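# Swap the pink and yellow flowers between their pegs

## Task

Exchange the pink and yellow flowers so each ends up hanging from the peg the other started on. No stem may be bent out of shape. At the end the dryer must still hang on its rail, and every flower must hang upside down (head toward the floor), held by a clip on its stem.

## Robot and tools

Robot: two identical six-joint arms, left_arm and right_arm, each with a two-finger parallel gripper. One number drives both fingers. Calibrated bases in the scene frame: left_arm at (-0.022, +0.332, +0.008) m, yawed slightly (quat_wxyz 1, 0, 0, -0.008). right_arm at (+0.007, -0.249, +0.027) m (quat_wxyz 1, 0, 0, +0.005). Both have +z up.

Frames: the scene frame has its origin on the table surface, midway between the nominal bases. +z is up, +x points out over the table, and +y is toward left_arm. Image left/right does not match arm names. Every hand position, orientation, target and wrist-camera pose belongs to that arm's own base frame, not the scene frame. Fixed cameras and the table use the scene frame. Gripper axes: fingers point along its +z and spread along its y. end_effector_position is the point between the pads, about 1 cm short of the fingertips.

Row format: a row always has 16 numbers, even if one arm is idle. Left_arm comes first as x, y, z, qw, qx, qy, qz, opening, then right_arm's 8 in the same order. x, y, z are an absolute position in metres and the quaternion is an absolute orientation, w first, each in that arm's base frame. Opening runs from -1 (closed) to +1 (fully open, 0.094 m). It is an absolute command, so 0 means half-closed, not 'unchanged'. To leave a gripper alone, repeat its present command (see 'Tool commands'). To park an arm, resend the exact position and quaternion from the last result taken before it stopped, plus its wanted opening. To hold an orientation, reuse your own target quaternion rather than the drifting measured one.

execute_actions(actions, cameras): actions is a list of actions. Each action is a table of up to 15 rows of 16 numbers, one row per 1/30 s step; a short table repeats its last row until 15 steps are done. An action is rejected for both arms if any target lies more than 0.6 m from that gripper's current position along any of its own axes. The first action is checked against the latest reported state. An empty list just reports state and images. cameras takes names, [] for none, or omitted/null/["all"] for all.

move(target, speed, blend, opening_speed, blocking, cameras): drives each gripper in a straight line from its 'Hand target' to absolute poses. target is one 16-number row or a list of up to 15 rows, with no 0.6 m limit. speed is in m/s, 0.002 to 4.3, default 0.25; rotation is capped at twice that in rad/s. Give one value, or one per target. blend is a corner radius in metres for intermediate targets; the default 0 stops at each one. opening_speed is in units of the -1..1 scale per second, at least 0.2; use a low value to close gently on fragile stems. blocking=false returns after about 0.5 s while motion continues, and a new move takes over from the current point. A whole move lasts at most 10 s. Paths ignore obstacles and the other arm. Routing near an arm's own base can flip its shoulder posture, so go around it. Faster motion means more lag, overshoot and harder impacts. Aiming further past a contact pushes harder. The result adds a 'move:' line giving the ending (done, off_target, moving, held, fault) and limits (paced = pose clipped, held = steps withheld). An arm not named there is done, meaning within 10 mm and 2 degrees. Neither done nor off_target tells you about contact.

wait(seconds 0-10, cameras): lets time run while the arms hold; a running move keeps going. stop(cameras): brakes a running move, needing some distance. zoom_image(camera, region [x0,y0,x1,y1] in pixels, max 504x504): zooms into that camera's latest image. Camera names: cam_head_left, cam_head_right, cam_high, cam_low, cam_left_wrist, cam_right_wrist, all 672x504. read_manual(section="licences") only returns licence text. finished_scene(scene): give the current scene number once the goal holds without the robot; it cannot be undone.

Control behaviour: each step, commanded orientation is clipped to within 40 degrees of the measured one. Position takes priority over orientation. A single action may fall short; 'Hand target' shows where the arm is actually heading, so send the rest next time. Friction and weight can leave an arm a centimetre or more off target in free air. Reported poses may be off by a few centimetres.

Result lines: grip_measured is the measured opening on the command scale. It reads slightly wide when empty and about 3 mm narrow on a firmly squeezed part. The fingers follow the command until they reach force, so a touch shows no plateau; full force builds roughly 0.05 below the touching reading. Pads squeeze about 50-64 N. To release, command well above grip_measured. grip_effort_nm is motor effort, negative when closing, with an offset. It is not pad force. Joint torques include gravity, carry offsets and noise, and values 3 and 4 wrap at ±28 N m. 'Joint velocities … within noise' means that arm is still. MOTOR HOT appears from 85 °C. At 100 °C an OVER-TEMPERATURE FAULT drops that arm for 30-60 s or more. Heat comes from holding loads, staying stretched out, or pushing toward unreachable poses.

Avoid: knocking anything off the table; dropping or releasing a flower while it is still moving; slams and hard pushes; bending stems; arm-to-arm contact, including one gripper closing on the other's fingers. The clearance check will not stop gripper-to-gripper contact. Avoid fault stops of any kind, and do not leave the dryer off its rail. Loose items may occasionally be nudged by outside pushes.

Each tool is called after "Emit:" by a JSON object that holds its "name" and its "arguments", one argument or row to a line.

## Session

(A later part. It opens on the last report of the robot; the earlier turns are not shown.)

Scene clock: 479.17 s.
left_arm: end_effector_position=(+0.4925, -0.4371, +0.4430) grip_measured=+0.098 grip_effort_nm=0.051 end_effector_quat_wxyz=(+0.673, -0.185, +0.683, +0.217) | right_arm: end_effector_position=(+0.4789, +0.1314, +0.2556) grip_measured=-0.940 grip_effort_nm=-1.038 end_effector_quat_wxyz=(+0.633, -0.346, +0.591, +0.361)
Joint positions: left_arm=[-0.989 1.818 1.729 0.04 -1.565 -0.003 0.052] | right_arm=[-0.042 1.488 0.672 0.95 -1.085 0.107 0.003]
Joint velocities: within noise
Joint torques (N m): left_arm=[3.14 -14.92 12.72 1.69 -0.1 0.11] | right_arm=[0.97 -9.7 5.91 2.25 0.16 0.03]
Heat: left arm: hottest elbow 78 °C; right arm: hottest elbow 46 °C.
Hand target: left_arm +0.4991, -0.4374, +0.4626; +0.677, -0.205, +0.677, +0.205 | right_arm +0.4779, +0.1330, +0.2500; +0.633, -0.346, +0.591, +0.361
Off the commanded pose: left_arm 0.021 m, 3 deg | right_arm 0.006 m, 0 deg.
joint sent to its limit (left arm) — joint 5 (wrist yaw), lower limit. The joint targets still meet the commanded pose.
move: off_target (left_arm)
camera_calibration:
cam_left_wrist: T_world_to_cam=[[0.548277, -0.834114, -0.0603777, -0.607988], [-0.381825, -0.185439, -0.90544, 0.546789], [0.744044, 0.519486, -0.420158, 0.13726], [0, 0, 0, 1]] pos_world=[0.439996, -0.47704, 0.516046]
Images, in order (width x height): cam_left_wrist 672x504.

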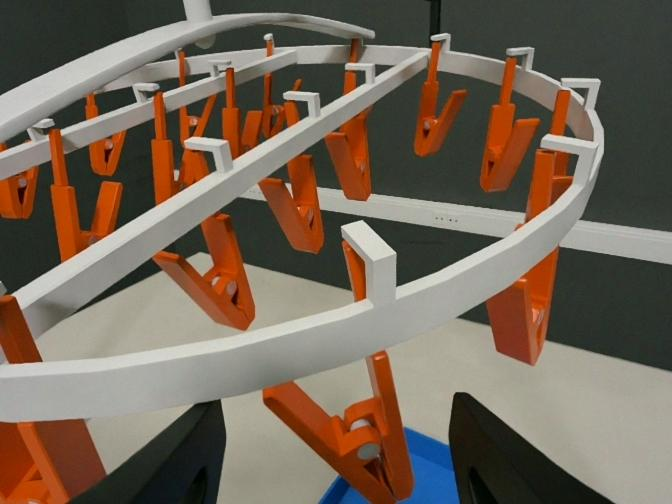

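Emit:
{"name": "move", "arguments": {
  "target": [0.5175,-0.4245,0.463,0.675,-0.211,0.675,0.211,0.1,0.478,0.133,0.25,0.633,-0.346,0.591,0.361,-1],
  "speed": 0.08,
  "cameras": ["cam_left_wrist"]
}}

Emit:
{"name": "move", "arguments": {
  "target": [0.5175,-0.4245,0.463,0.675,-0.211,0.675,0.211,-1,0.478,0.133,0.25,0.633,-0.346,0.591,0.361,-1],
  "opening_speed": 0.8,
  "cameras": ["cam_left_wrist","cam_low","cam_high"]
}}

Emit:
{"name": "zoom_image", "arguments": {
  "camera": "cam_low",
  "region": [260, 145, 310, 185]
}}

Emit:
{"name": "zoom_image", "arguments": {
  "camera": "cam_high",
  "region": [300, 165, 350, 225]
}}

Emit:
{"name": "zoom_image", "arguments": {
  "camera": "cam_left_wrist",
  "region": [240, 380, 440, 504]
}}

Scene clock: 483.87 s.
left_arm: end_effector_position=(+0.5082, -0.4214, +0.4429) grip_measured=+0.098 grip_effort_nm=0.056 end_effector_quat_wxyz=(+0.670, -0.193, +0.681, +0.225) | right_arm: end_effector_position=(+0.4789, +0.1314, +0.2557) grip_measured=-0.940 grip_effort_nm=-1.023 end_effector_quat_wxyz=(+0.634, -0.346, +0.591, +0.360)
Joint positions: left_arm=[-0.955 1.818 1.729 0.04 -1.555 -0.003 0.052] | right_arm=[-0.042 1.488 0.672 0.951 -1.085 0.107 0.003]
Joint velocities: within noise
Joint torques (N m): left_arm=[3.02 -14.68 13.05 1.69 0.1 0.12] | right_arm=[0.91 -9.7 5.91 2.28 0.17 0.01]
Heat: left arm: hottest elbow 79 °C; right arm: hottest elbow 45 °C.
Hand target: left_arm +0.5162, -0.4234, +0.4625; +0.675, -0.211, +0.675, +0.211 | right_arm +0.4779, +0.1330, +0.2500; +0.633, -0.346, +0.591, +0.361
Off the commanded pose: left_arm 0.022 m, 3 deg | right_arm 0.006 m, 0 deg.
move: off_target (left_arm)
camera_calibration:
cam_left_wrist: T_world_to_cam=[[0.567811, -0.820938, -0.0604317, -0.607894], [-0.377701, -0.194603, -0.905247, 0.549644], [0.731391, 0.536834, -0.420567, 0.131298], [0, 0, 0, 1]] pos_world=[0.45674, -0.462566, 0.516047]
Images, in order (width x height): cam_left_wrist 672x504.

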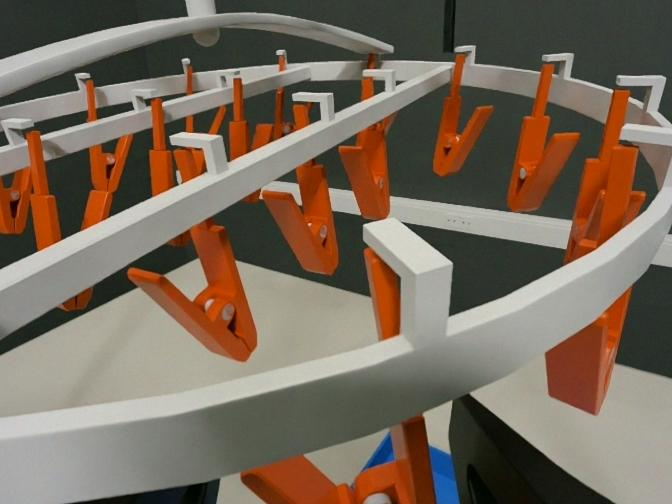

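Scene clock: 485.47 s.
left_arm: end_effector_position=(+0.5084, -0.4217, +0.4427) grip_measured=-0.583 grip_effort_nm=-1.062 end_effector_quat_wxyz=(+0.670, -0.193, +0.681, +0.224) | right_arm: end_effector_position=(+0.4789, +0.1314, +0.2557) grip_measured=-0.940 grip_effort_nm=-1.033 end_effector_quat_wxyz=(+0.634, -0.346, +0.591, +0.360)
Joint positions: left_arm=[-0.955 1.818 1.729 0.04 -1.554 -0.003 0.02] | right_arm=[-0.042 1.488 0.672 0.951 -1.085 0.107 0.003]
Joint velocities: within noise
Joint torques (N m): left_arm=[3.14 -14.74 13.04 1.72 0.09 0.12] | right_arm=[0.73 -9.47 5.93 2.3 0.16 0.01]
Heat: left arm: hottest elbow 80 °C; right arm: hottest elbow 45 °C.
Hand target: left_arm +0.5162, -0.4234, +0.4625; +0.675, -0.211, +0.675, +0.211 | right_arm +0.4779, +0.1330, +0.2500; +0.633, -0.346, +0.591, +0.361
Off the commanded pose: left_arm 0.022 m, 3 deg | right_arm 0.006 m, 0 deg.
move: off_target (left_arm)
camera_calibration:
cam_left_wrist: T_world_to_cam=[[0.567143, -0.821374, -0.0607702, -0.607854], [-0.378118, -0.194113, -0.905178, 0.549753], [0.731694, 0.536344, -0.420666, 0.130893], [0, 0, 0, 1]] pos_world=[0.456838, -0.462765, 0.515747]
Images, in order (width x height): cam_high 672x504, cam_low 672x504, cam_left_wrist 672x504.

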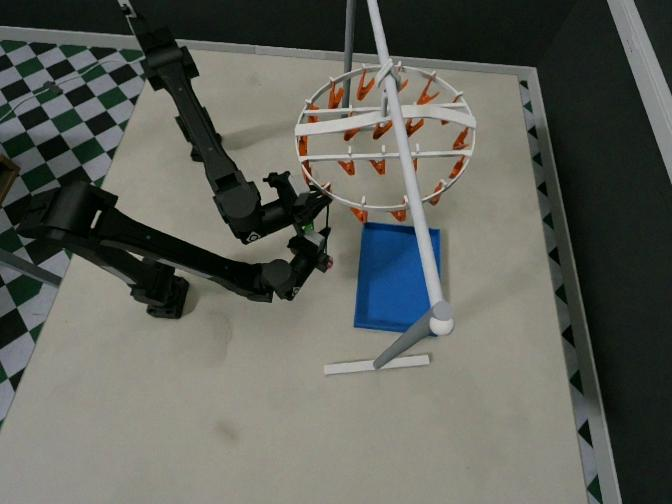

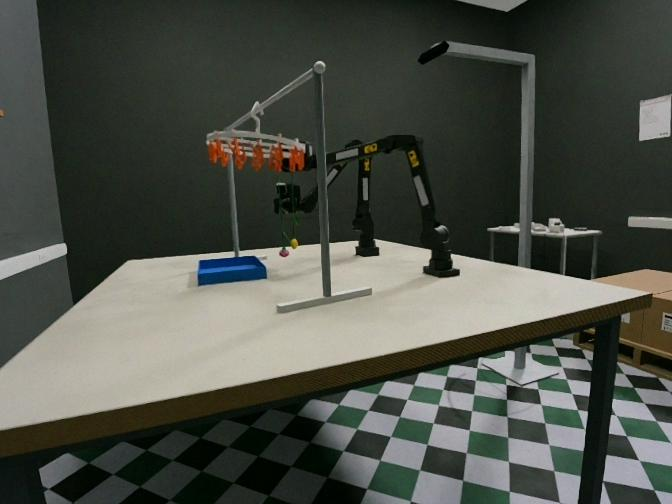

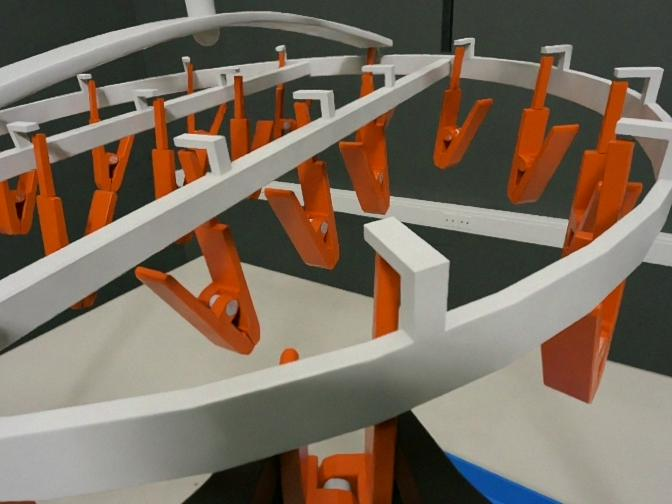

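Scaled by 10.080 from the camera's 672x504 image, which has a finer 960x720 frame.

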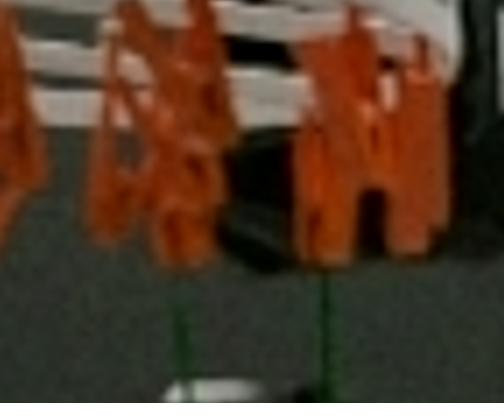

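Scaled by 8.400 from the camera's 672x504 image, which has a finer 960x720 frame.

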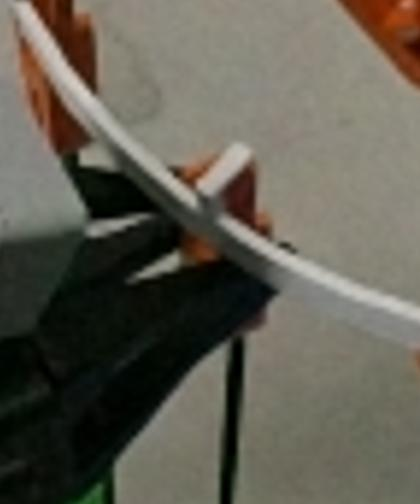

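Scaled by 2.520 from the camera's 672x504 image, which has a finer 960x720 frame.

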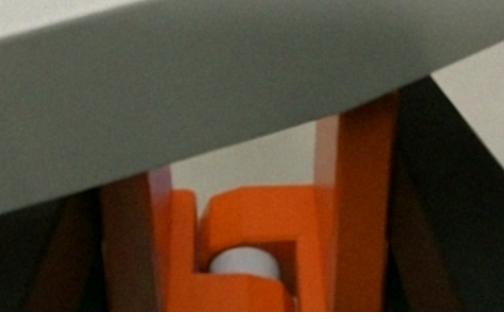

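Emit:
{"name": "move", "arguments": {
  "target": [0.5175,-0.4245,0.463,0.675,-0.211,0.675,0.211,-1,0.483,0.136,0.286,0.633,-0.346,0.591,0.361,-1],
  "speed": 0.06,
  "cameras": ["cam_low","cam_high"]
}}

Emit:
{"name": "zoom_image", "arguments": {
  "camera": "cam_low",
  "region": [260, 145, 310, 185]
}}

Emit:
{"name": "zoom_image", "arguments": {
  "camera": "cam_high",
  "region": [300, 165, 350, 225]
}}

Scene clock: 497.77 s.
left_arm: end_effector_position=(+0.5084, -0.4217, +0.4427) grip_measured=-0.583 grip_effort_nm=-1.062 end_effector_quat_wxyz=(+0.670, -0.193, +0.681, +0.224) | right_arm: end_effector_position=(+0.4743, +0.1313, +0.2657) grip_measured=-0.940 grip_effort_nm=-1.033 end_effector_quat_wxyz=(+0.622, -0.335, +0.605, +0.366)
Joint positions: left_arm=[-0.955 1.818 1.729 0.04 -1.554 -0.003 0.02] | right_arm=[-0.042 1.432 0.672 0.852 -1.078 0.107 0.003]
Joint velocities: within noise
Joint torques (N m): left_arm=[3.19 -14.74 13.04 1.7 0.1 0.12] | right_arm=[1.44 -10.81 9.77 1.33 0.12 0.02]
Heat: left arm: hottest elbow 83 °C; right arm: hottest elbow 44 °C.
Hand target: left_arm +0.5162, -0.4234, +0.4625; +0.675, -0.211, +0.675, +0.211 | right_arm +0.4820, +0.1357, +0.2860; +0.633, -0.346, +0.591, +0.361
Off the commanded pose: left_arm 0.022 m, 3 deg | right_arm 0.023 m, 2 deg.
move: off_target (left_arm, right_arm)
Images, in order (width x height): cam_high 672x504, cam_low 672x504.

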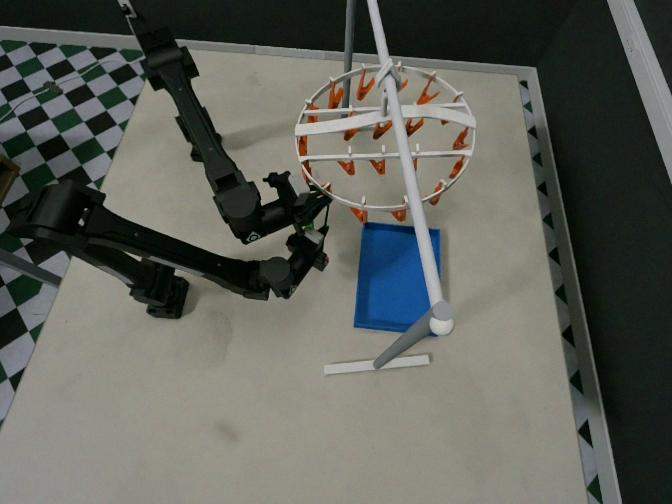

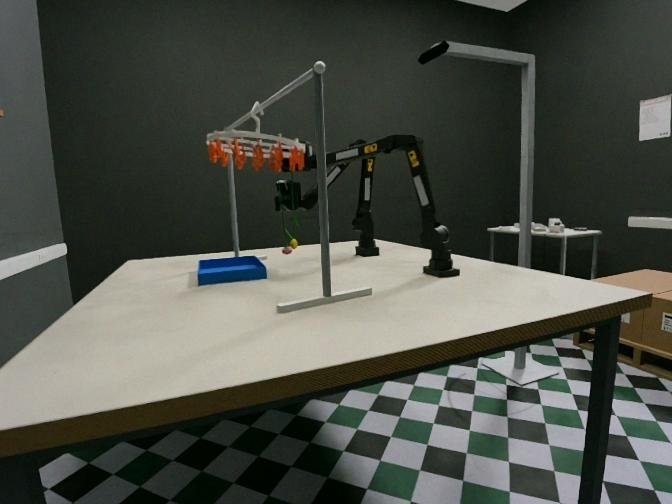

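Scaled by 10.080 from the camera's 672x504 image, which has a finer 960x720 frame.

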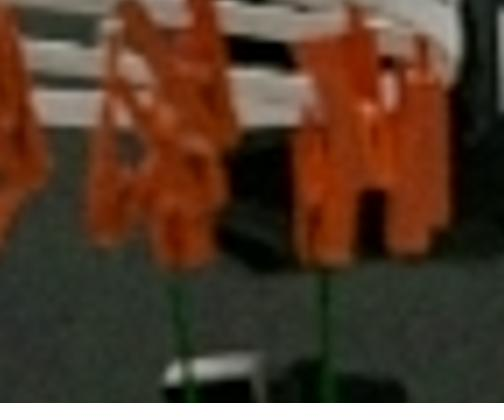

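Scaled by 8.400 from the camera's 672x504 image, which has a finer 960x720 frame.

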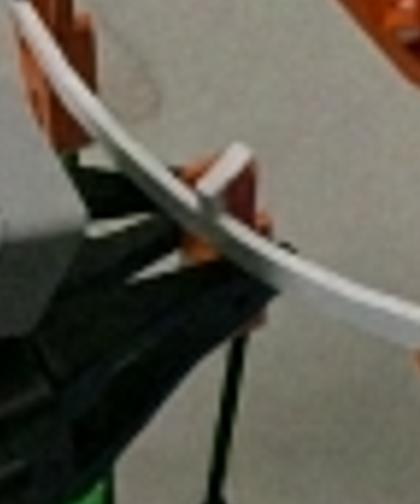

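Emit:
{"name": "move", "arguments": {
  "target": [0.5175,-0.4245,0.463,0.675,-0.211,0.675,0.211,-1,0.482,0.139,0.313,0.633,-0.346,0.591,0.361,-1],
  "speed": 0.06,
  "cameras": ["cam_low","cam_high","cam_left_wrist"]
}}

Emit:
{"name": "zoom_image", "arguments": {
  "camera": "cam_low",
  "region": [260, 145, 310, 185]
}}

Emit:
{"name": "zoom_image", "arguments": {
  "camera": "cam_high",
  "region": [300, 165, 350, 225]
}}

Emit:
{"name": "zoom_image", "arguments": {
  "camera": "cam_left_wrist",
  "region": [240, 380, 440, 504]
}}

Scene clock: 502.20 s.
left_arm: end_effector_position=(+0.5084, -0.4217, +0.4427) grip_measured=-0.583 grip_effort_nm=-1.067 end_effector_quat_wxyz=(+0.670, -0.193, +0.681, +0.224) | right_arm: end_effector_position=(+0.4719, +0.1340, +0.2883) grip_measured=-0.940 grip_effort_nm=-1.028 end_effector_quat_wxyz=(+0.620, -0.333, +0.608, +0.368)
Joint positions: left_arm=[-0.955 1.818 1.729 0.04 -1.554 -0.003 0.02] | right_arm=[-0.035 1.371 0.693 0.76 -1.07 0.107 0.003]
Joint velocities: within noise
Joint torques (N m): left_arm=[3.14 -14.68 13.04 1.7 0.1 0.12] | right_arm=[1.49 -10.52 10.96 1.35 0.11 -0.01]
Heat: left arm: hottest elbow 84 °C; right arm: hottest elbow 44 °C.
Hand target: left_arm +0.5162, -0.4234, +0.4625; +0.675, -0.211, +0.675, +0.211 | right_arm +0.4806, +0.1387, +0.3131; +0.633, -0.346, +0.591, +0.361
Off the commanded pose: left_arm 0.022 m, 3 deg | right_arm 0.027 m, 3 deg.
move: off_target (left_arm, right_arm)
camera_calibration:
cam_left_wrist: T_world_to_cam=[[0.567143, -0.821374, -0.0607702, -0.607854], [-0.378118, -0.194113, -0.905178, 0.549753], [0.731694, 0.536344, -0.420666, 0.130893], [0, 0, 0, 1]] pos_world=[0.456838, -0.462765, 0.515747]
Images, in order (width x height): cam_high 672x504, cam_low 672x504, cam_left_wrist 672x504.

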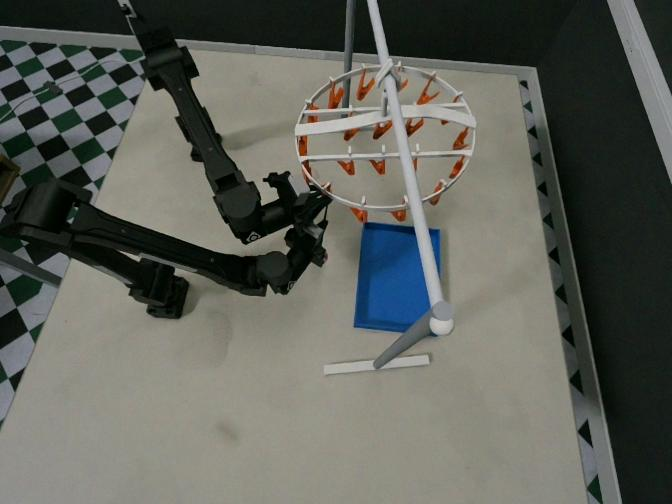

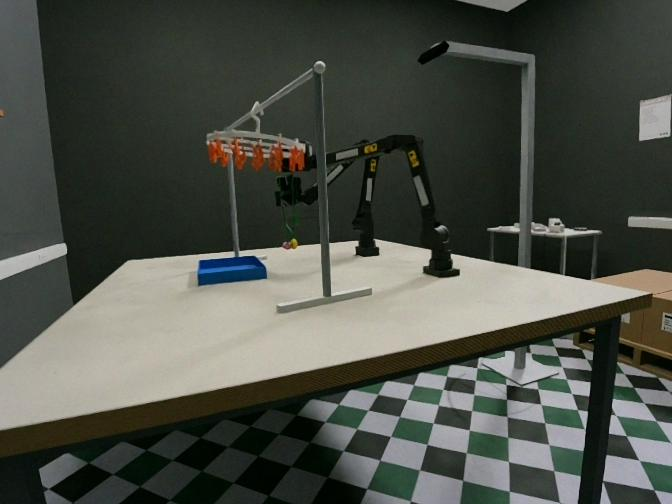

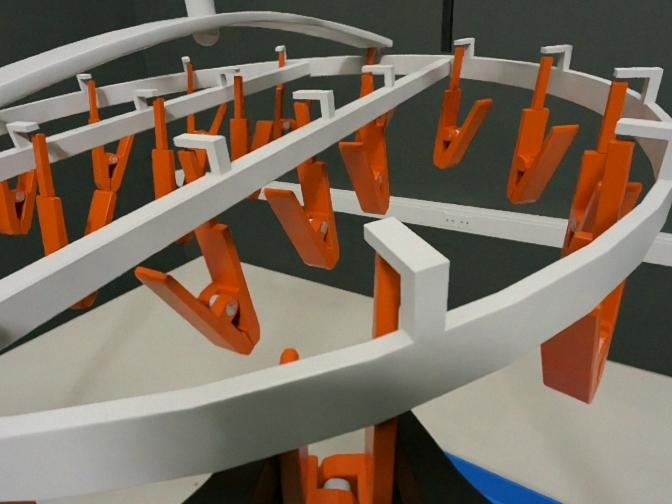

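Scaled by 10.080 from the camera's 672x504 image, which has a finer 960x720 frame.

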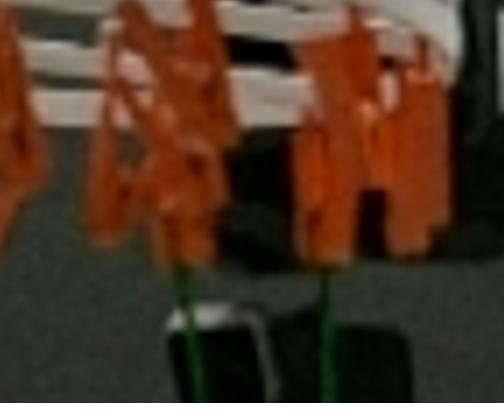

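Scaled by 8.400 from the camera's 672x504 image, which has a finer 960x720 frame.

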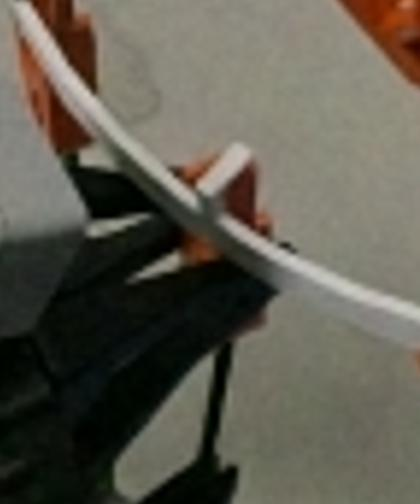

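Scaled by 2.520 from the camera's 672x504 image, which has a finer 960x720 frame.

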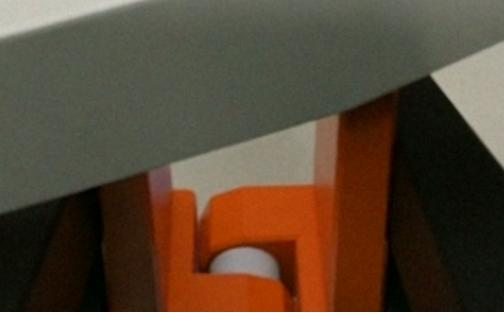

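Emit:
{"name": "move", "arguments": {
  "target": [0.5175,-0.4245,0.463,0.675,-0.211,0.675,0.211,0.1,0.482,0.139,0.313,0.633,-0.346,0.591,0.361,-1],
  "opening_speed": 1,
  "cameras": []
}}

Emit:
{"name": "move", "arguments": {
  "target": [0.4825,-0.4525,0.463,0.675,-0.211,0.675,0.211,0.1,0.482,0.119,0.313,0.633,-0.346,0.591,0.361,-1],
  "speed": 0.06,
  "cameras": ["cam_low","cam_high","cam_left_wrist"]
}}

Emit:
{"name": "zoom_image", "arguments": {
  "camera": "cam_left_wrist",
  "region": [240, 300, 440, 504]
}}

Scene clock: 508.23 s.
left_arm: end_effector_position=(+0.5084, -0.4217, +0.4427) grip_measured=+0.097 grip_effort_nm=0.051 end_effector_quat_wxyz=(+0.670, -0.193, +0.681, +0.224) | right_arm: end_effector_position=(+0.4719, +0.1343, +0.2882) grip_measured=-0.940 grip_effort_nm=-1.038 end_effector_quat_wxyz=(+0.620, -0.333, +0.608, +0.368)
Joint positions: left_arm=[-0.955 1.818 1.729 0.04 -1.554 -0.003 0.052] | right_arm=[-0.034 1.371 0.693 0.759 -1.07 0.107 0.003]
Joint velocities: within noise
Joint torques (N m): left_arm=[3.14 -14.74 13.07 1.72 0.09 0.12] | right_arm=[1.32 -10.34 10.93 1.36 0.09 0]
Heat: left arm: hottest elbow 85 °C; right arm: hottest elbow 44 °C. Fold the left arm in close to its base, or ease its load, before you think long.
Hand target: left_arm +0.5162, -0.4234, +0.4625; +0.675, -0.211, +0.675, +0.211 | right_arm +0.4806, +0.1388, +0.3130; +0.633, -0.346, +0.591, +0.361
Off the commanded pose: left_arm 0.022 m, 3 deg | right_arm 0.027 m, 3 deg.
MOTOR HOT: joint 3 (elbow) of the left arm reports 85 °C; the controller stops that arm at 100 °C. To cool a motor, set the load down, stop pushing, or move to a pose that needs little force.
move: off_target (left_arm, right_arm)
No camera images: "cameras" was empty.

Scene clock: 509.47 s.
left_arm: end_effector_position=(+0.4836, -0.4471, +0.4428) grip_measured=+0.098 grip_effort_nm=0.056 end_effector_quat_wxyz=(+0.675, -0.178, +0.684, +0.210) | right_arm: end_effector_position=(+0.4689, +0.1243, +0.2876) grip_measured=-0.940 grip_effort_nm=-1.033 end_effector_quat_wxyz=(+0.616, -0.339, +0.606, +0.372)
Joint positions: left_arm=[-1.009 1.818 1.729 0.04 -1.565 -0.003 0.052] | right_arm=[-0.064 1.371 0.693 0.759 -1.116 0.107 0.003]
Joint velocities: within noise
Joint torques (N m): left_arm=[1.96 -15.68 11.85 1.7 -0.1 0.08] | right_arm=[0.03 -9.88 11.06 1.89 -0.06 0.11]
Heat: left arm: hottest elbow 85 °C; right arm: hottest elbow 44 °C. Fold the left arm in close to its base, or ease its load, before you think long.
Hand target: left_arm +0.4821, -0.4515, +0.4627; +0.680, -0.193, +0.680, +0.193 | right_arm +0.4805, +0.1189, +0.3129; +0.633, -0.346, +0.591, +0.361
Off the commanded pose: left_arm 0.021 m, 4 deg | right_arm 0.029 m, 3 deg.
MOTOR HOT: still on. Joint 3 (elbow) of the left arm reports 85 °C.
joint sent to its limit (left arm) — joint 5 (wrist yaw), lower limit. The joint targets are off in orientation, not in position.
move: off_target (left_arm, right_arm)
camera_calibration:
cam_left_wrist: T_world_to_cam=[[0.531256, -0.845029, -0.0607714, -0.607896], [-0.385638, -0.177327, -0.905449, 0.546868], [0.754355, 0.504461, -0.420081, 0.13718], [0, 0, 0, 1]] pos_world=[0.430359, -0.485917, 0.515846]
Images, in order (width x height): cam_high 672x504, cam_low 672x504, cam_left_wrist 672x504.

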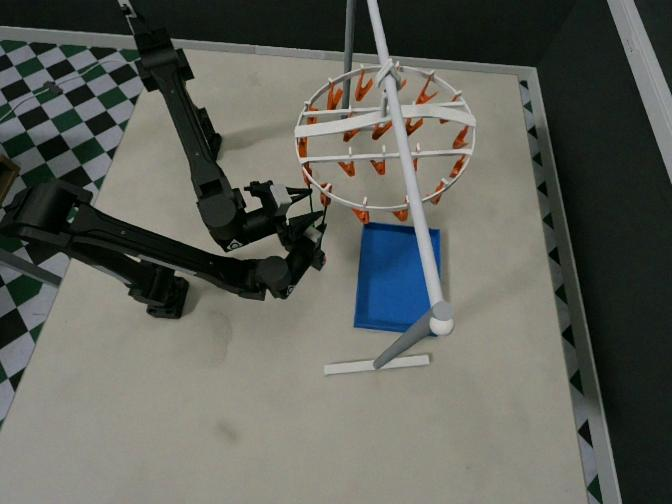

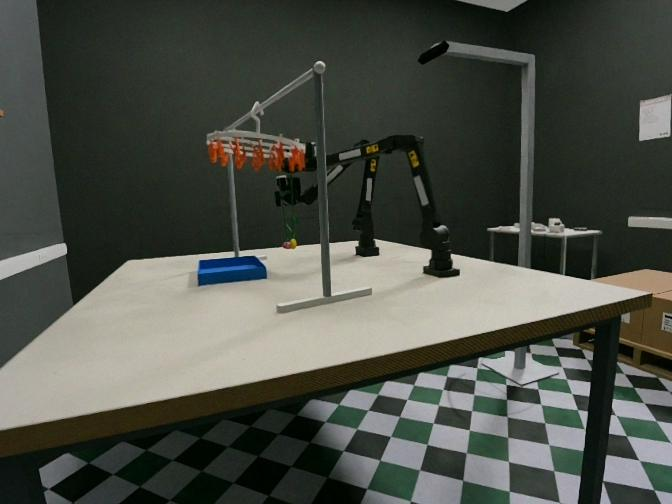

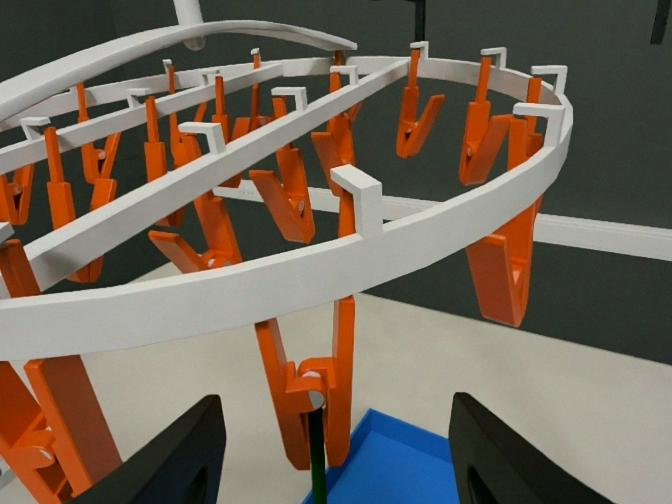

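Scaled by 2.471 from the camera's 672x504 image, which has a finer 960x720 frame.

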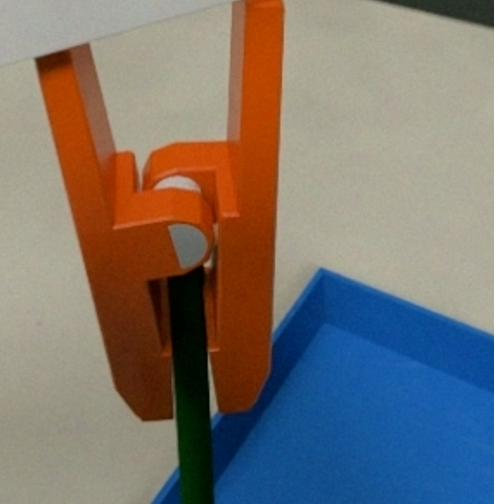

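Emit:
{"name": "move", "arguments": {
  "target": [0.4825,-0.4525,0.463,0.675,-0.211,0.675,0.211,0.1,0.483,0.136,0.313,0.633,-0.346,0.591,0.361,-1],
  "cameras": [],
  "speed": 0.1
}}

Emit:
{"name": "move", "arguments": {
  "target": [0.4825,-0.4525,0.463,0.675,-0.211,0.675,0.211,0.1,0.483,0.136,0.313,0.633,-0.346,0.591,0.361,0],
  "cameras": [],
  "opening_speed": 2
}}

Emit:
{"name": "move", "arguments": {
  "target": [0.4825,-0.4525,0.463,0.675,-0.211,0.675,0.211,0.1,0.443,0.066,0.313,0.633,-0.346,0.591,0.361,0],
  "cameras": ["cam_left_wrist","cam_right_wrist"],
  "speed": 0.15
}}

Emit:
{"name": "zoom_image", "arguments": {
  "camera": "cam_left_wrist",
  "region": [240, 300, 440, 504]
}}

Scene clock: 514.97 s.
left_arm: end_effector_position=(+0.4836, -0.4471, +0.4428) grip_measured=+0.098 grip_effort_nm=0.056 end_effector_quat_wxyz=(+0.675, -0.178, +0.684, +0.210) | right_arm: end_effector_position=(+0.4717, +0.1242, +0.2879) grip_measured=-0.940 grip_effort_nm=-1.038 end_effector_quat_wxyz=(+0.620, -0.333, +0.609, +0.367)
Joint positions: left_arm=[-1.009 1.818 1.729 0.04 -1.565 -0.003 0.052] | right_arm=[-0.06 1.371 0.693 0.759 -1.093 0.107 0.003]
Joint velocities: within noise
Joint torques (N m): left_arm=[2.2 -15.62 11.85 1.7 -0.1 0.07] | right_arm=[0.32 -9.7 7.34 1.62 -0.04 0.04]
Heat: left arm: hottest elbow 84 °C; right arm: hottest elbow 43 °C. Fold the left arm in close to its base, or ease its load, before you think long.
Hand target: left_arm +0.4821, -0.4515, +0.4627; +0.680, -0.193, +0.680, +0.193 | right_arm +0.4715, +0.1238, +0.2878; +0.619, -0.333, +0.609, +0.367
Off the commanded pose: left_arm 0.021 m, 4 deg | right_arm 0.030 m, 3 deg.
MOTOR HOT: still on. Joint 3 (elbow) of the left arm reports 84 °C.
joint sent to its limit (left arm) — joint 5 (wrist yaw), lower limit.
move: held (right_arm; a check stopped the path), off_target (left_arm; braked when a check withheld steps of right_arm); limits=held
pose unreachable (right arm): on one or more control steps of this call, first in action 0 (counted from 0), this arm could not follow its commanded pose, so it was not sent that pose on those steps. It may still have moved: this result reports where it is.
cause: moving toward the commanded pose would bring a part of the arm too close to another arm (this arm's wrist (the part past joint 4) and the left arm's gripper housing, where that arm would come to rest).
No camera images: "cameras" was empty.

Scene clock: 515.83 s.
left_arm: end_effector_position=(+0.4836, -0.4471, +0.4428) grip_measured=+0.098 grip_effort_nm=0.056 end_effector_quat_wxyz=(+0.675, -0.178, +0.684, +0.210) | right_arm: end_effector_position=(+0.4724, +0.1251, +0.2880) grip_measured=-0.202 grip_effort_nm=0.076 end_effector_quat_wxyz=(+0.621, -0.331, +0.609, +0.366)
Joint positions: left_arm=[-1.009 1.818 1.729 0.04 -1.565 -0.003 0.052] | right_arm=[-0.057 1.371 0.693 0.759 -1.086 0.107 0.037]
Joint velocities: within noise
Joint torques (N m): left_arm=[2.2 -15.62 11.86 1.7 -0.1 0.07] | right_arm=[0.56 -9.58 7.19 1.66 -0.02 0.03]
Heat: left arm: hottest elbow 84 °C; right arm: hottest elbow 43 °C. Fold the left arm in close to its base, or ease its load, before you think long.
Hand target: left_arm +0.4821, -0.4515, +0.4627; +0.680, -0.193, +0.680, +0.193 | right_arm +0.4724, +0.1245, +0.2879; +0.621, -0.331, +0.609, +0.366
Tool commands: left_gripper/opening=+0.1 right_gripper/opening=-0.2
Off the commanded pose: left_arm 0.021 m, 4 deg | right_arm 0.029 m, 3 deg.
MOTOR HOT: still on. Joint 3 (elbow) of the left arm reports 84 °C.
joint sent to its limit (left arm) — joint 5 (wrist yaw), lower limit. The joint targets are off in orientation, not in position.
move: held (right_arm; a check stopped the path), off_target (left_arm); limits=held
pose unreachable (right arm): on one or more control steps of this call, first in action 0 (counted from 0), this arm could not follow its commanded pose, so it was not sent that pose on those steps. It may still have moved: this result reports where it is.
cause: moving toward the commanded pose would bring a part of the arm too close to another arm (this arm's wrist (the part past joint 4) and the left arm's gripper housing, where that arm would come to rest).
No camera images: "cameras" was empty.

Scene clock: 517.23 s.
left_arm: end_effector_position=(+0.4806, -0.4500, +0.4435) grip_measured=+0.098 grip_effort_nm=0.056 end_effector_quat_wxyz=(+0.676, -0.178, +0.684, +0.206) | right_arm: end_effector_position=(+0.4465, +0.0685, +0.3106) grip_measured=-0.001 grip_effort_nm=0.066 end_effector_quat_wxyz=(+0.630, -0.347, +0.593, +0.363)
Joint positions: left_arm=[-1.016 1.818 1.73 0.04 -1.567 -0.007 0.052] | right_arm=[-0.218 1.309 0.675 0.82 -1.264 0.172 0.047]
Joint velocities: within noise
Joint torques (N m): left_arm=[2.61 -15.62 11.79 1.59 -0.05 0.11] | right_arm=[0.03 -9.41 6.8 2.19 -0.03 0.15]
Heat: left arm: hottest elbow 84 °C; right arm: hottest elbow 43 °C. Fold the left arm in close to its base, or ease its load, before you think long.
Hand target: left_arm +0.4822, -0.4515, +0.4626; +0.680, -0.193, +0.680, +0.193 | right_arm +0.4431, +0.0661, +0.3130; +0.633, -0.346, +0.591, +0.361
Off the commanded pose: left_arm 0.020 m, 4 deg | right_arm 0.005 m, 1 deg.
MOTOR HOT: still on. Joint 3 (elbow) of the left arm reports 84 °C.
joint sent to its limit (left arm) — joint 5 (wrist yaw), lower limit. The joint targets are off in orientation, not in position.
move: off_target (left_arm)
camera_calibration:
cam_left_wrist: T_world_to_cam=[[0.527248, -0.847949, -0.0547, -0.610779], [-0.383595, -0.180087, -0.905772, 0.543695], [0.758198, 0.49855, -0.420219, 0.136826], [0, 0, 0, 1]] pos_world=[0.42685, -0.488212, 0.516551]
cam_right_wrist: T_world_to_cam=[[0.870424, -0.492074, 0.0150447, -0.360666], [-0.167003, -0.323882, -0.931241, 0.427179], [0.463112, 0.808062, -0.364092, -0.0621847], [0, 0, 0, 1]] pos_world=[0.41407, 0.0111306, 0.380592]
Images, in order (width x height): cam_left_wrist 672x504, cam_right_wrist 672x504.

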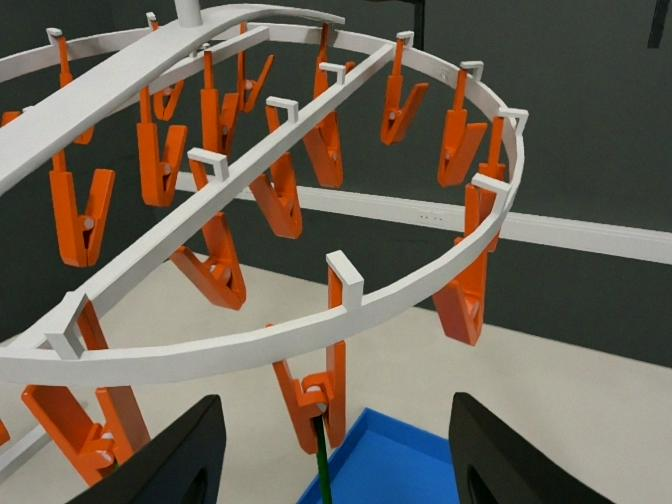

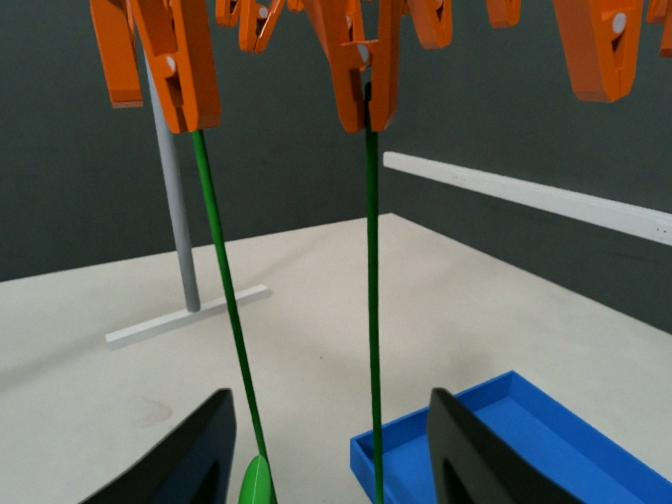

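Scaled by 2.471 from the camera's 672x504 image, which has a finer 960x720 frame.

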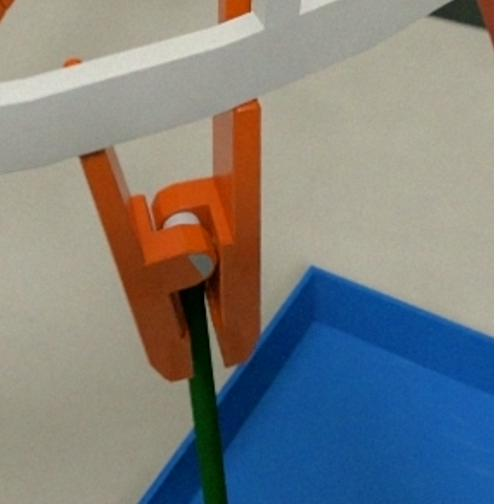

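Emit:
{"name": "move", "arguments": {
  "target": [
    [0.40,-0.42,0.46,0.675,-0.211,0.675,0.211,0.1,0.413,0.014,0.29,0.633,-0.346,0.591,0.361,0],
    [0.30,-0.28,0.33,0.692,-0.147,0.692,0.147,0.1,0.37,0.105,0.275,0.633,-0.346,0.591,0.361,0]
  ],
  "speed": 0.2,
  "cameras": ["cam_high","cam_right_wrist"]
}}

Scene clock: 524.20 s.
left_arm: end_effector_position=(+0.3050, -0.2791, +0.3227) grip_measured=+0.098 grip_effort_nm=0.051 end_effector_quat_wxyz=(+0.690, -0.126, +0.696, +0.153) | right_arm: end_effector_position=(+0.3735, +0.1009, +0.2766) grip_measured=-0.001 grip_effort_nm=0.066 end_effector_quat_wxyz=(+0.634, -0.341, +0.593, +0.362)
Joint positions: left_arm=[-1.169 1.232 0.792 0.105 -1.567 -0.296 0.052] | right_arm=[-0.161 1.154 0.433 0.9 -1.196 0.165 0.047]
Joint velocities: within noise
Joint torques (N m): left_arm=[1.73 -8.23 7.92 1.92 -0.22 -0.08] | right_arm=[1.44 -5.54 6.32 1.17 0.18 -0.11]
Heat: left arm: hottest elbow 81 °C; right arm: hottest elbow 43 °C.
Hand target: left_arm +0.3006, -0.2798, +0.3300; +0.694, -0.136, +0.694, +0.136 | right_arm +0.3699, +0.1050, +0.2750; +0.633, -0.346, +0.591, +0.361
Off the commanded pose: left_arm 0.009 m, 3 deg | right_arm 0.006 m, 1 deg.
MOTOR HOT: cleared for the motors of the left arm.
joint sent to its limit (left arm) — joint 5 (wrist yaw), lower limit. The joint targets still meet the commanded pose.
move: off_target (left_arm)
camera_calibration:
cam_right_wrist: T_world_to_cam=[[0.865258, -0.50119, 0.0117502, -0.276965], [-0.168503, -0.31282, -0.934746, 0.394258], [0.472161, 0.806817, -0.355121, -0.0726257], [0, 0, 0, 1]] pos_world=[0.34037, 0.0431154, 0.345995]
Images, in order (width x height): cam_high 672x504, cam_right_wrist 672x504.

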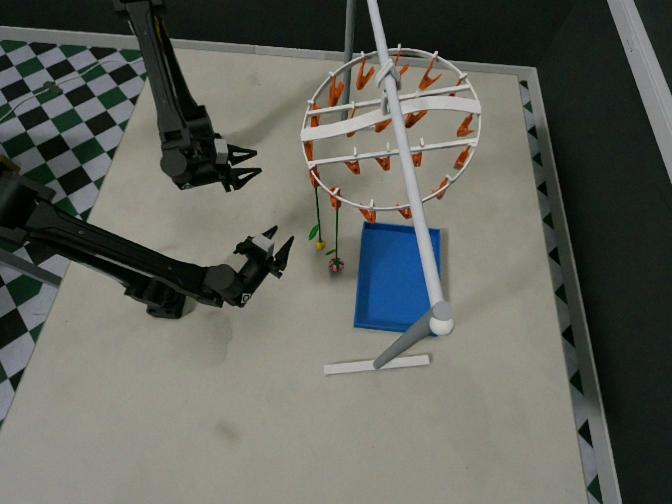

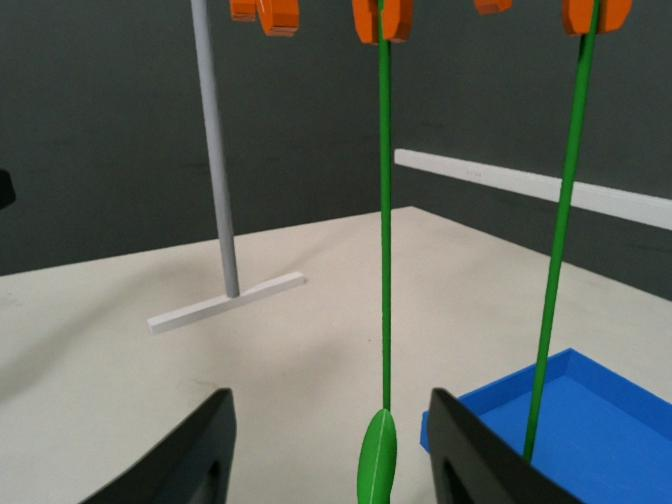

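Emit:
{"name": "move", "arguments": {
  "target": [
    [0.28,-0.26,0.33,0.692,-0.147,0.692,0.147,0.1,0.386,0.096,0.26,0.633,-0.346,0.591,0.361,0],
    [0.28,-0.26,0.33,0.692,-0.147,0.692,0.147,0.1,0.411,0.139,0.26,0.633,-0.346,0.591,0.361,0]
  ],
  "speed": 0.15,
  "cameras": ["cam_high","cam_right_wrist"]
}}

Scene clock: 530.50 s.
left_arm: end_effector_position=(+0.2848, -0.2588, +0.3258) grip_measured=+0.098 grip_effort_nm=0.051 end_effector_quat_wxyz=(+0.694, -0.125, +0.696, +0.133) | right_arm: end_effector_position=(+0.3977, +0.1354, +0.2459) grip_measured=-0.001 grip_effort_nm=0.066 end_effector_quat_wxyz=(+0.622, -0.333, +0.605, +0.369)
Joint positions: left_arm=[-1.199 1.135 0.721 0.105 -1.567 -0.297 0.052] | right_arm=[-0.039 1.284 0.452 0.933 -1.075 0.121 0.047]
Joint velocities: within noise
Joint torques (N m): left_arm=[1.73 -6.65 7.98 1.42 -0.21 0.05] | right_arm=[1.38 -5.42 9.66 1.59 0.14 -0.12]
Heat: left arm: hottest elbow 79 °C; right arm: hottest elbow 42 °C.
Hand target: left_arm +0.2808, -0.2597, +0.3299; +0.696, -0.126, +0.696, +0.126 | right_arm +0.4100, +0.1387, +0.2600; +0.633, -0.346, +0.591, +0.361
Off the commanded pose: left_arm 0.006 m, 3 deg | right_arm 0.020 m, 3 deg.
joint sent to its limit (left arm) — joint 5 (wrist yaw), lower limit. The joint targets are off in orientation, not in position.
move: off_target (left_arm, right_arm)
camera_calibration:
cam_right_wrist: T_world_to_cam=[[0.864909, -0.501356, -0.02395, -0.271269], [-0.205636, -0.310416, -0.928093, 0.393149], [0.457871, 0.807641, -0.371578, -0.113142], [0, 0, 0, 1]] pos_world=[0.367273, 0.077415, 0.31634]
Images, in order (width x height): cam_high 672x504, cam_right_wrist 672x504.

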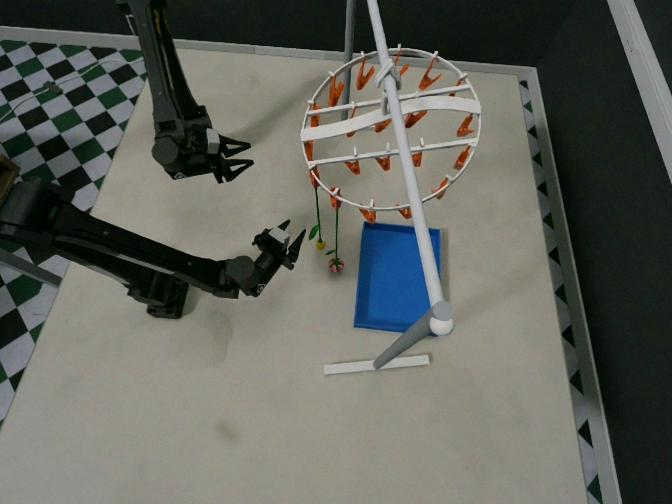

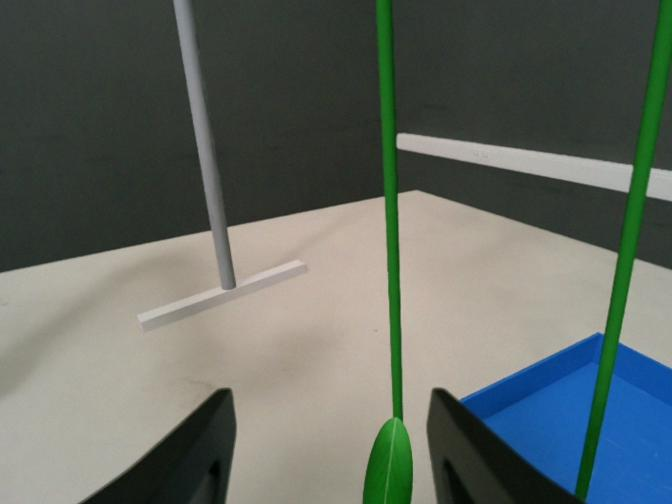

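Emit:
{"name": "move", "arguments": {
  "target": [0.28,-0.26,0.33,0.692,-0.147,0.692,0.147,0.1,0.427,0.134,0.284,0.633,-0.346,0.591,0.361,0],
  "speed": 0.12,
  "cameras": ["cam_right_wrist"]
}}

Scene clock: 533.67 s.
left_arm: end_effector_position=(+0.2848, -0.2588, +0.3258) grip_measured=+0.098 grip_effort_nm=0.051 end_effector_quat_wxyz=(+0.694, -0.125, +0.696, +0.133) | right_arm: end_effector_position=(+0.4152, +0.1354, +0.2622) grip_measured=-0.001 grip_effort_nm=0.071 end_effector_quat_wxyz=(+0.618, -0.334, +0.607, +0.373)
Joint positions: left_arm=[-1.199 1.135 0.721 0.105 -1.567 -0.297 0.052] | right_arm=[-0.039 1.284 0.52 0.854 -1.084 0.12 0.047]
Joint velocities: within noise
Joint torques (N m): left_arm=[1.67 -6.65 7.97 1.4 -0.21 0.05] | right_arm=[0.32 -7.82 10.26 1.29 -0.06 -0.09]
Heat: left arm: hottest elbow 77 °C; right arm: hottest elbow 42 °C.
Hand target: left_arm +0.2808, -0.2597, +0.3299; +0.696, -0.126, +0.696, +0.126 | right_arm +0.4259, +0.1338, +0.2841; +0.633, -0.346, +0.591, +0.361
Off the commanded pose: left_arm 0.006 m, 3 deg | right_arm 0.025 m, 3 deg.
joint sent to its limit (left arm) — joint 5 (wrist yaw), lower limit. The joint targets are off in orientation, not in position.
move: off_target (left_arm, right_arm)
camera_calibration:
cam_right_wrist: T_world_to_cam=[[0.868763, -0.4942, -0.0319125, -0.286526], [-0.212039, -0.312966, -0.925793, 0.414325], [0.447539, 0.811061, -0.376682, -0.109928], [0, 0, 0, 1]] pos_world=[0.385973, 0.0772264, 0.333027]
Images, in order (width x height): cam_right_wrist 672x504.

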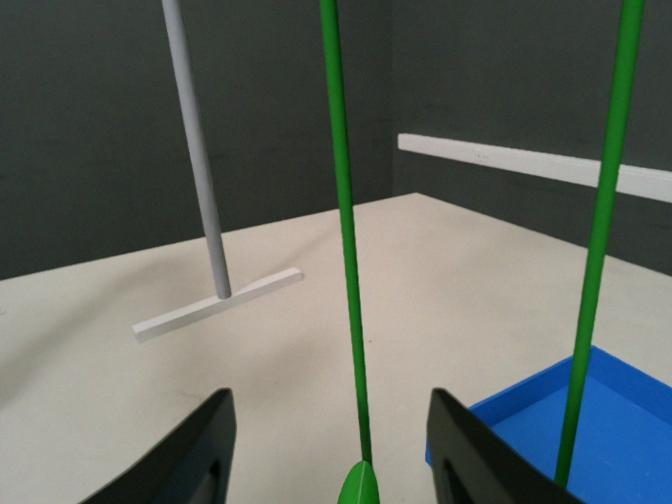

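Emit:
{"name": "move", "arguments": {
  "target": [0.28,-0.26,0.33,0.692,-0.147,0.692,0.147,0.1,0.444,0.150,0.291,0.633,-0.346,0.591,0.361,0],
  "speed": 0.12,
  "cameras": ["cam_right_wrist","cam_high"]
}}

Scene clock: 536.97 s.
left_arm: end_effector_position=(+0.2848, -0.2588, +0.3258) grip_measured=+0.098 grip_effort_nm=0.051 end_effector_quat_wxyz=(+0.694, -0.125, +0.696, +0.133) | right_arm: end_effector_position=(+0.4308, +0.1456, +0.2751) grip_measured=-0.001 grip_effort_nm=0.076 end_effector_quat_wxyz=(+0.623, -0.333, +0.604, +0.369)
Joint positions: left_arm=[-1.199 1.135 0.721 0.105 -1.567 -0.297 0.052] | right_arm=[-0.005 1.295 0.57 0.821 -1.042 0.112 0.047]
Joint velocities: within noise
Joint torques (N m): left_arm=[1.73 -6.65 7.97 1.39 -0.2 0.05] | right_arm=[1.44 -6.89 10.59 1.36 0.13 -0.11]
Heat: left arm: hottest elbow 75 °C; right arm: hottest elbow 42 °C.
Hand target: left_arm +0.2808, -0.2597, +0.3299; +0.696, -0.126, +0.696, +0.126 | right_arm +0.4430, +0.1496, +0.2911; +0.633, -0.346, +0.591, +0.361
Off the commanded pose: left_arm 0.006 m, 3 deg | right_arm 0.021 m, 3 deg.
joint sent to its limit (left arm) — joint 5 (wrist yaw), lower limit. The joint targets are off in orientation, not in position.
move: off_target (left_arm, right_arm)
camera_calibration:
cam_right_wrist: T_world_to_cam=[[0.865007, -0.501332, -0.0207275, -0.295052], [-0.202742, -0.311431, -0.928389, 0.4293], [0.458976, 0.807266, -0.371031, -0.126398], [0, 0, 0, 1]] pos_world=[0.400273, 0.0878151, 0.345544]
Images, in order (width x height): cam_high 672x504, cam_right_wrist 672x504.

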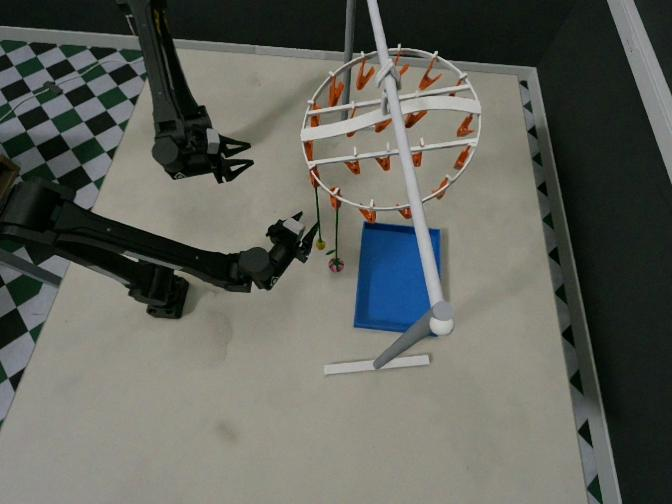

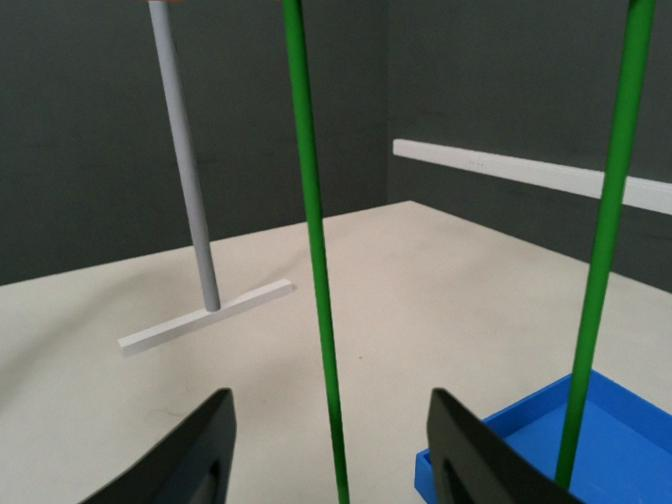

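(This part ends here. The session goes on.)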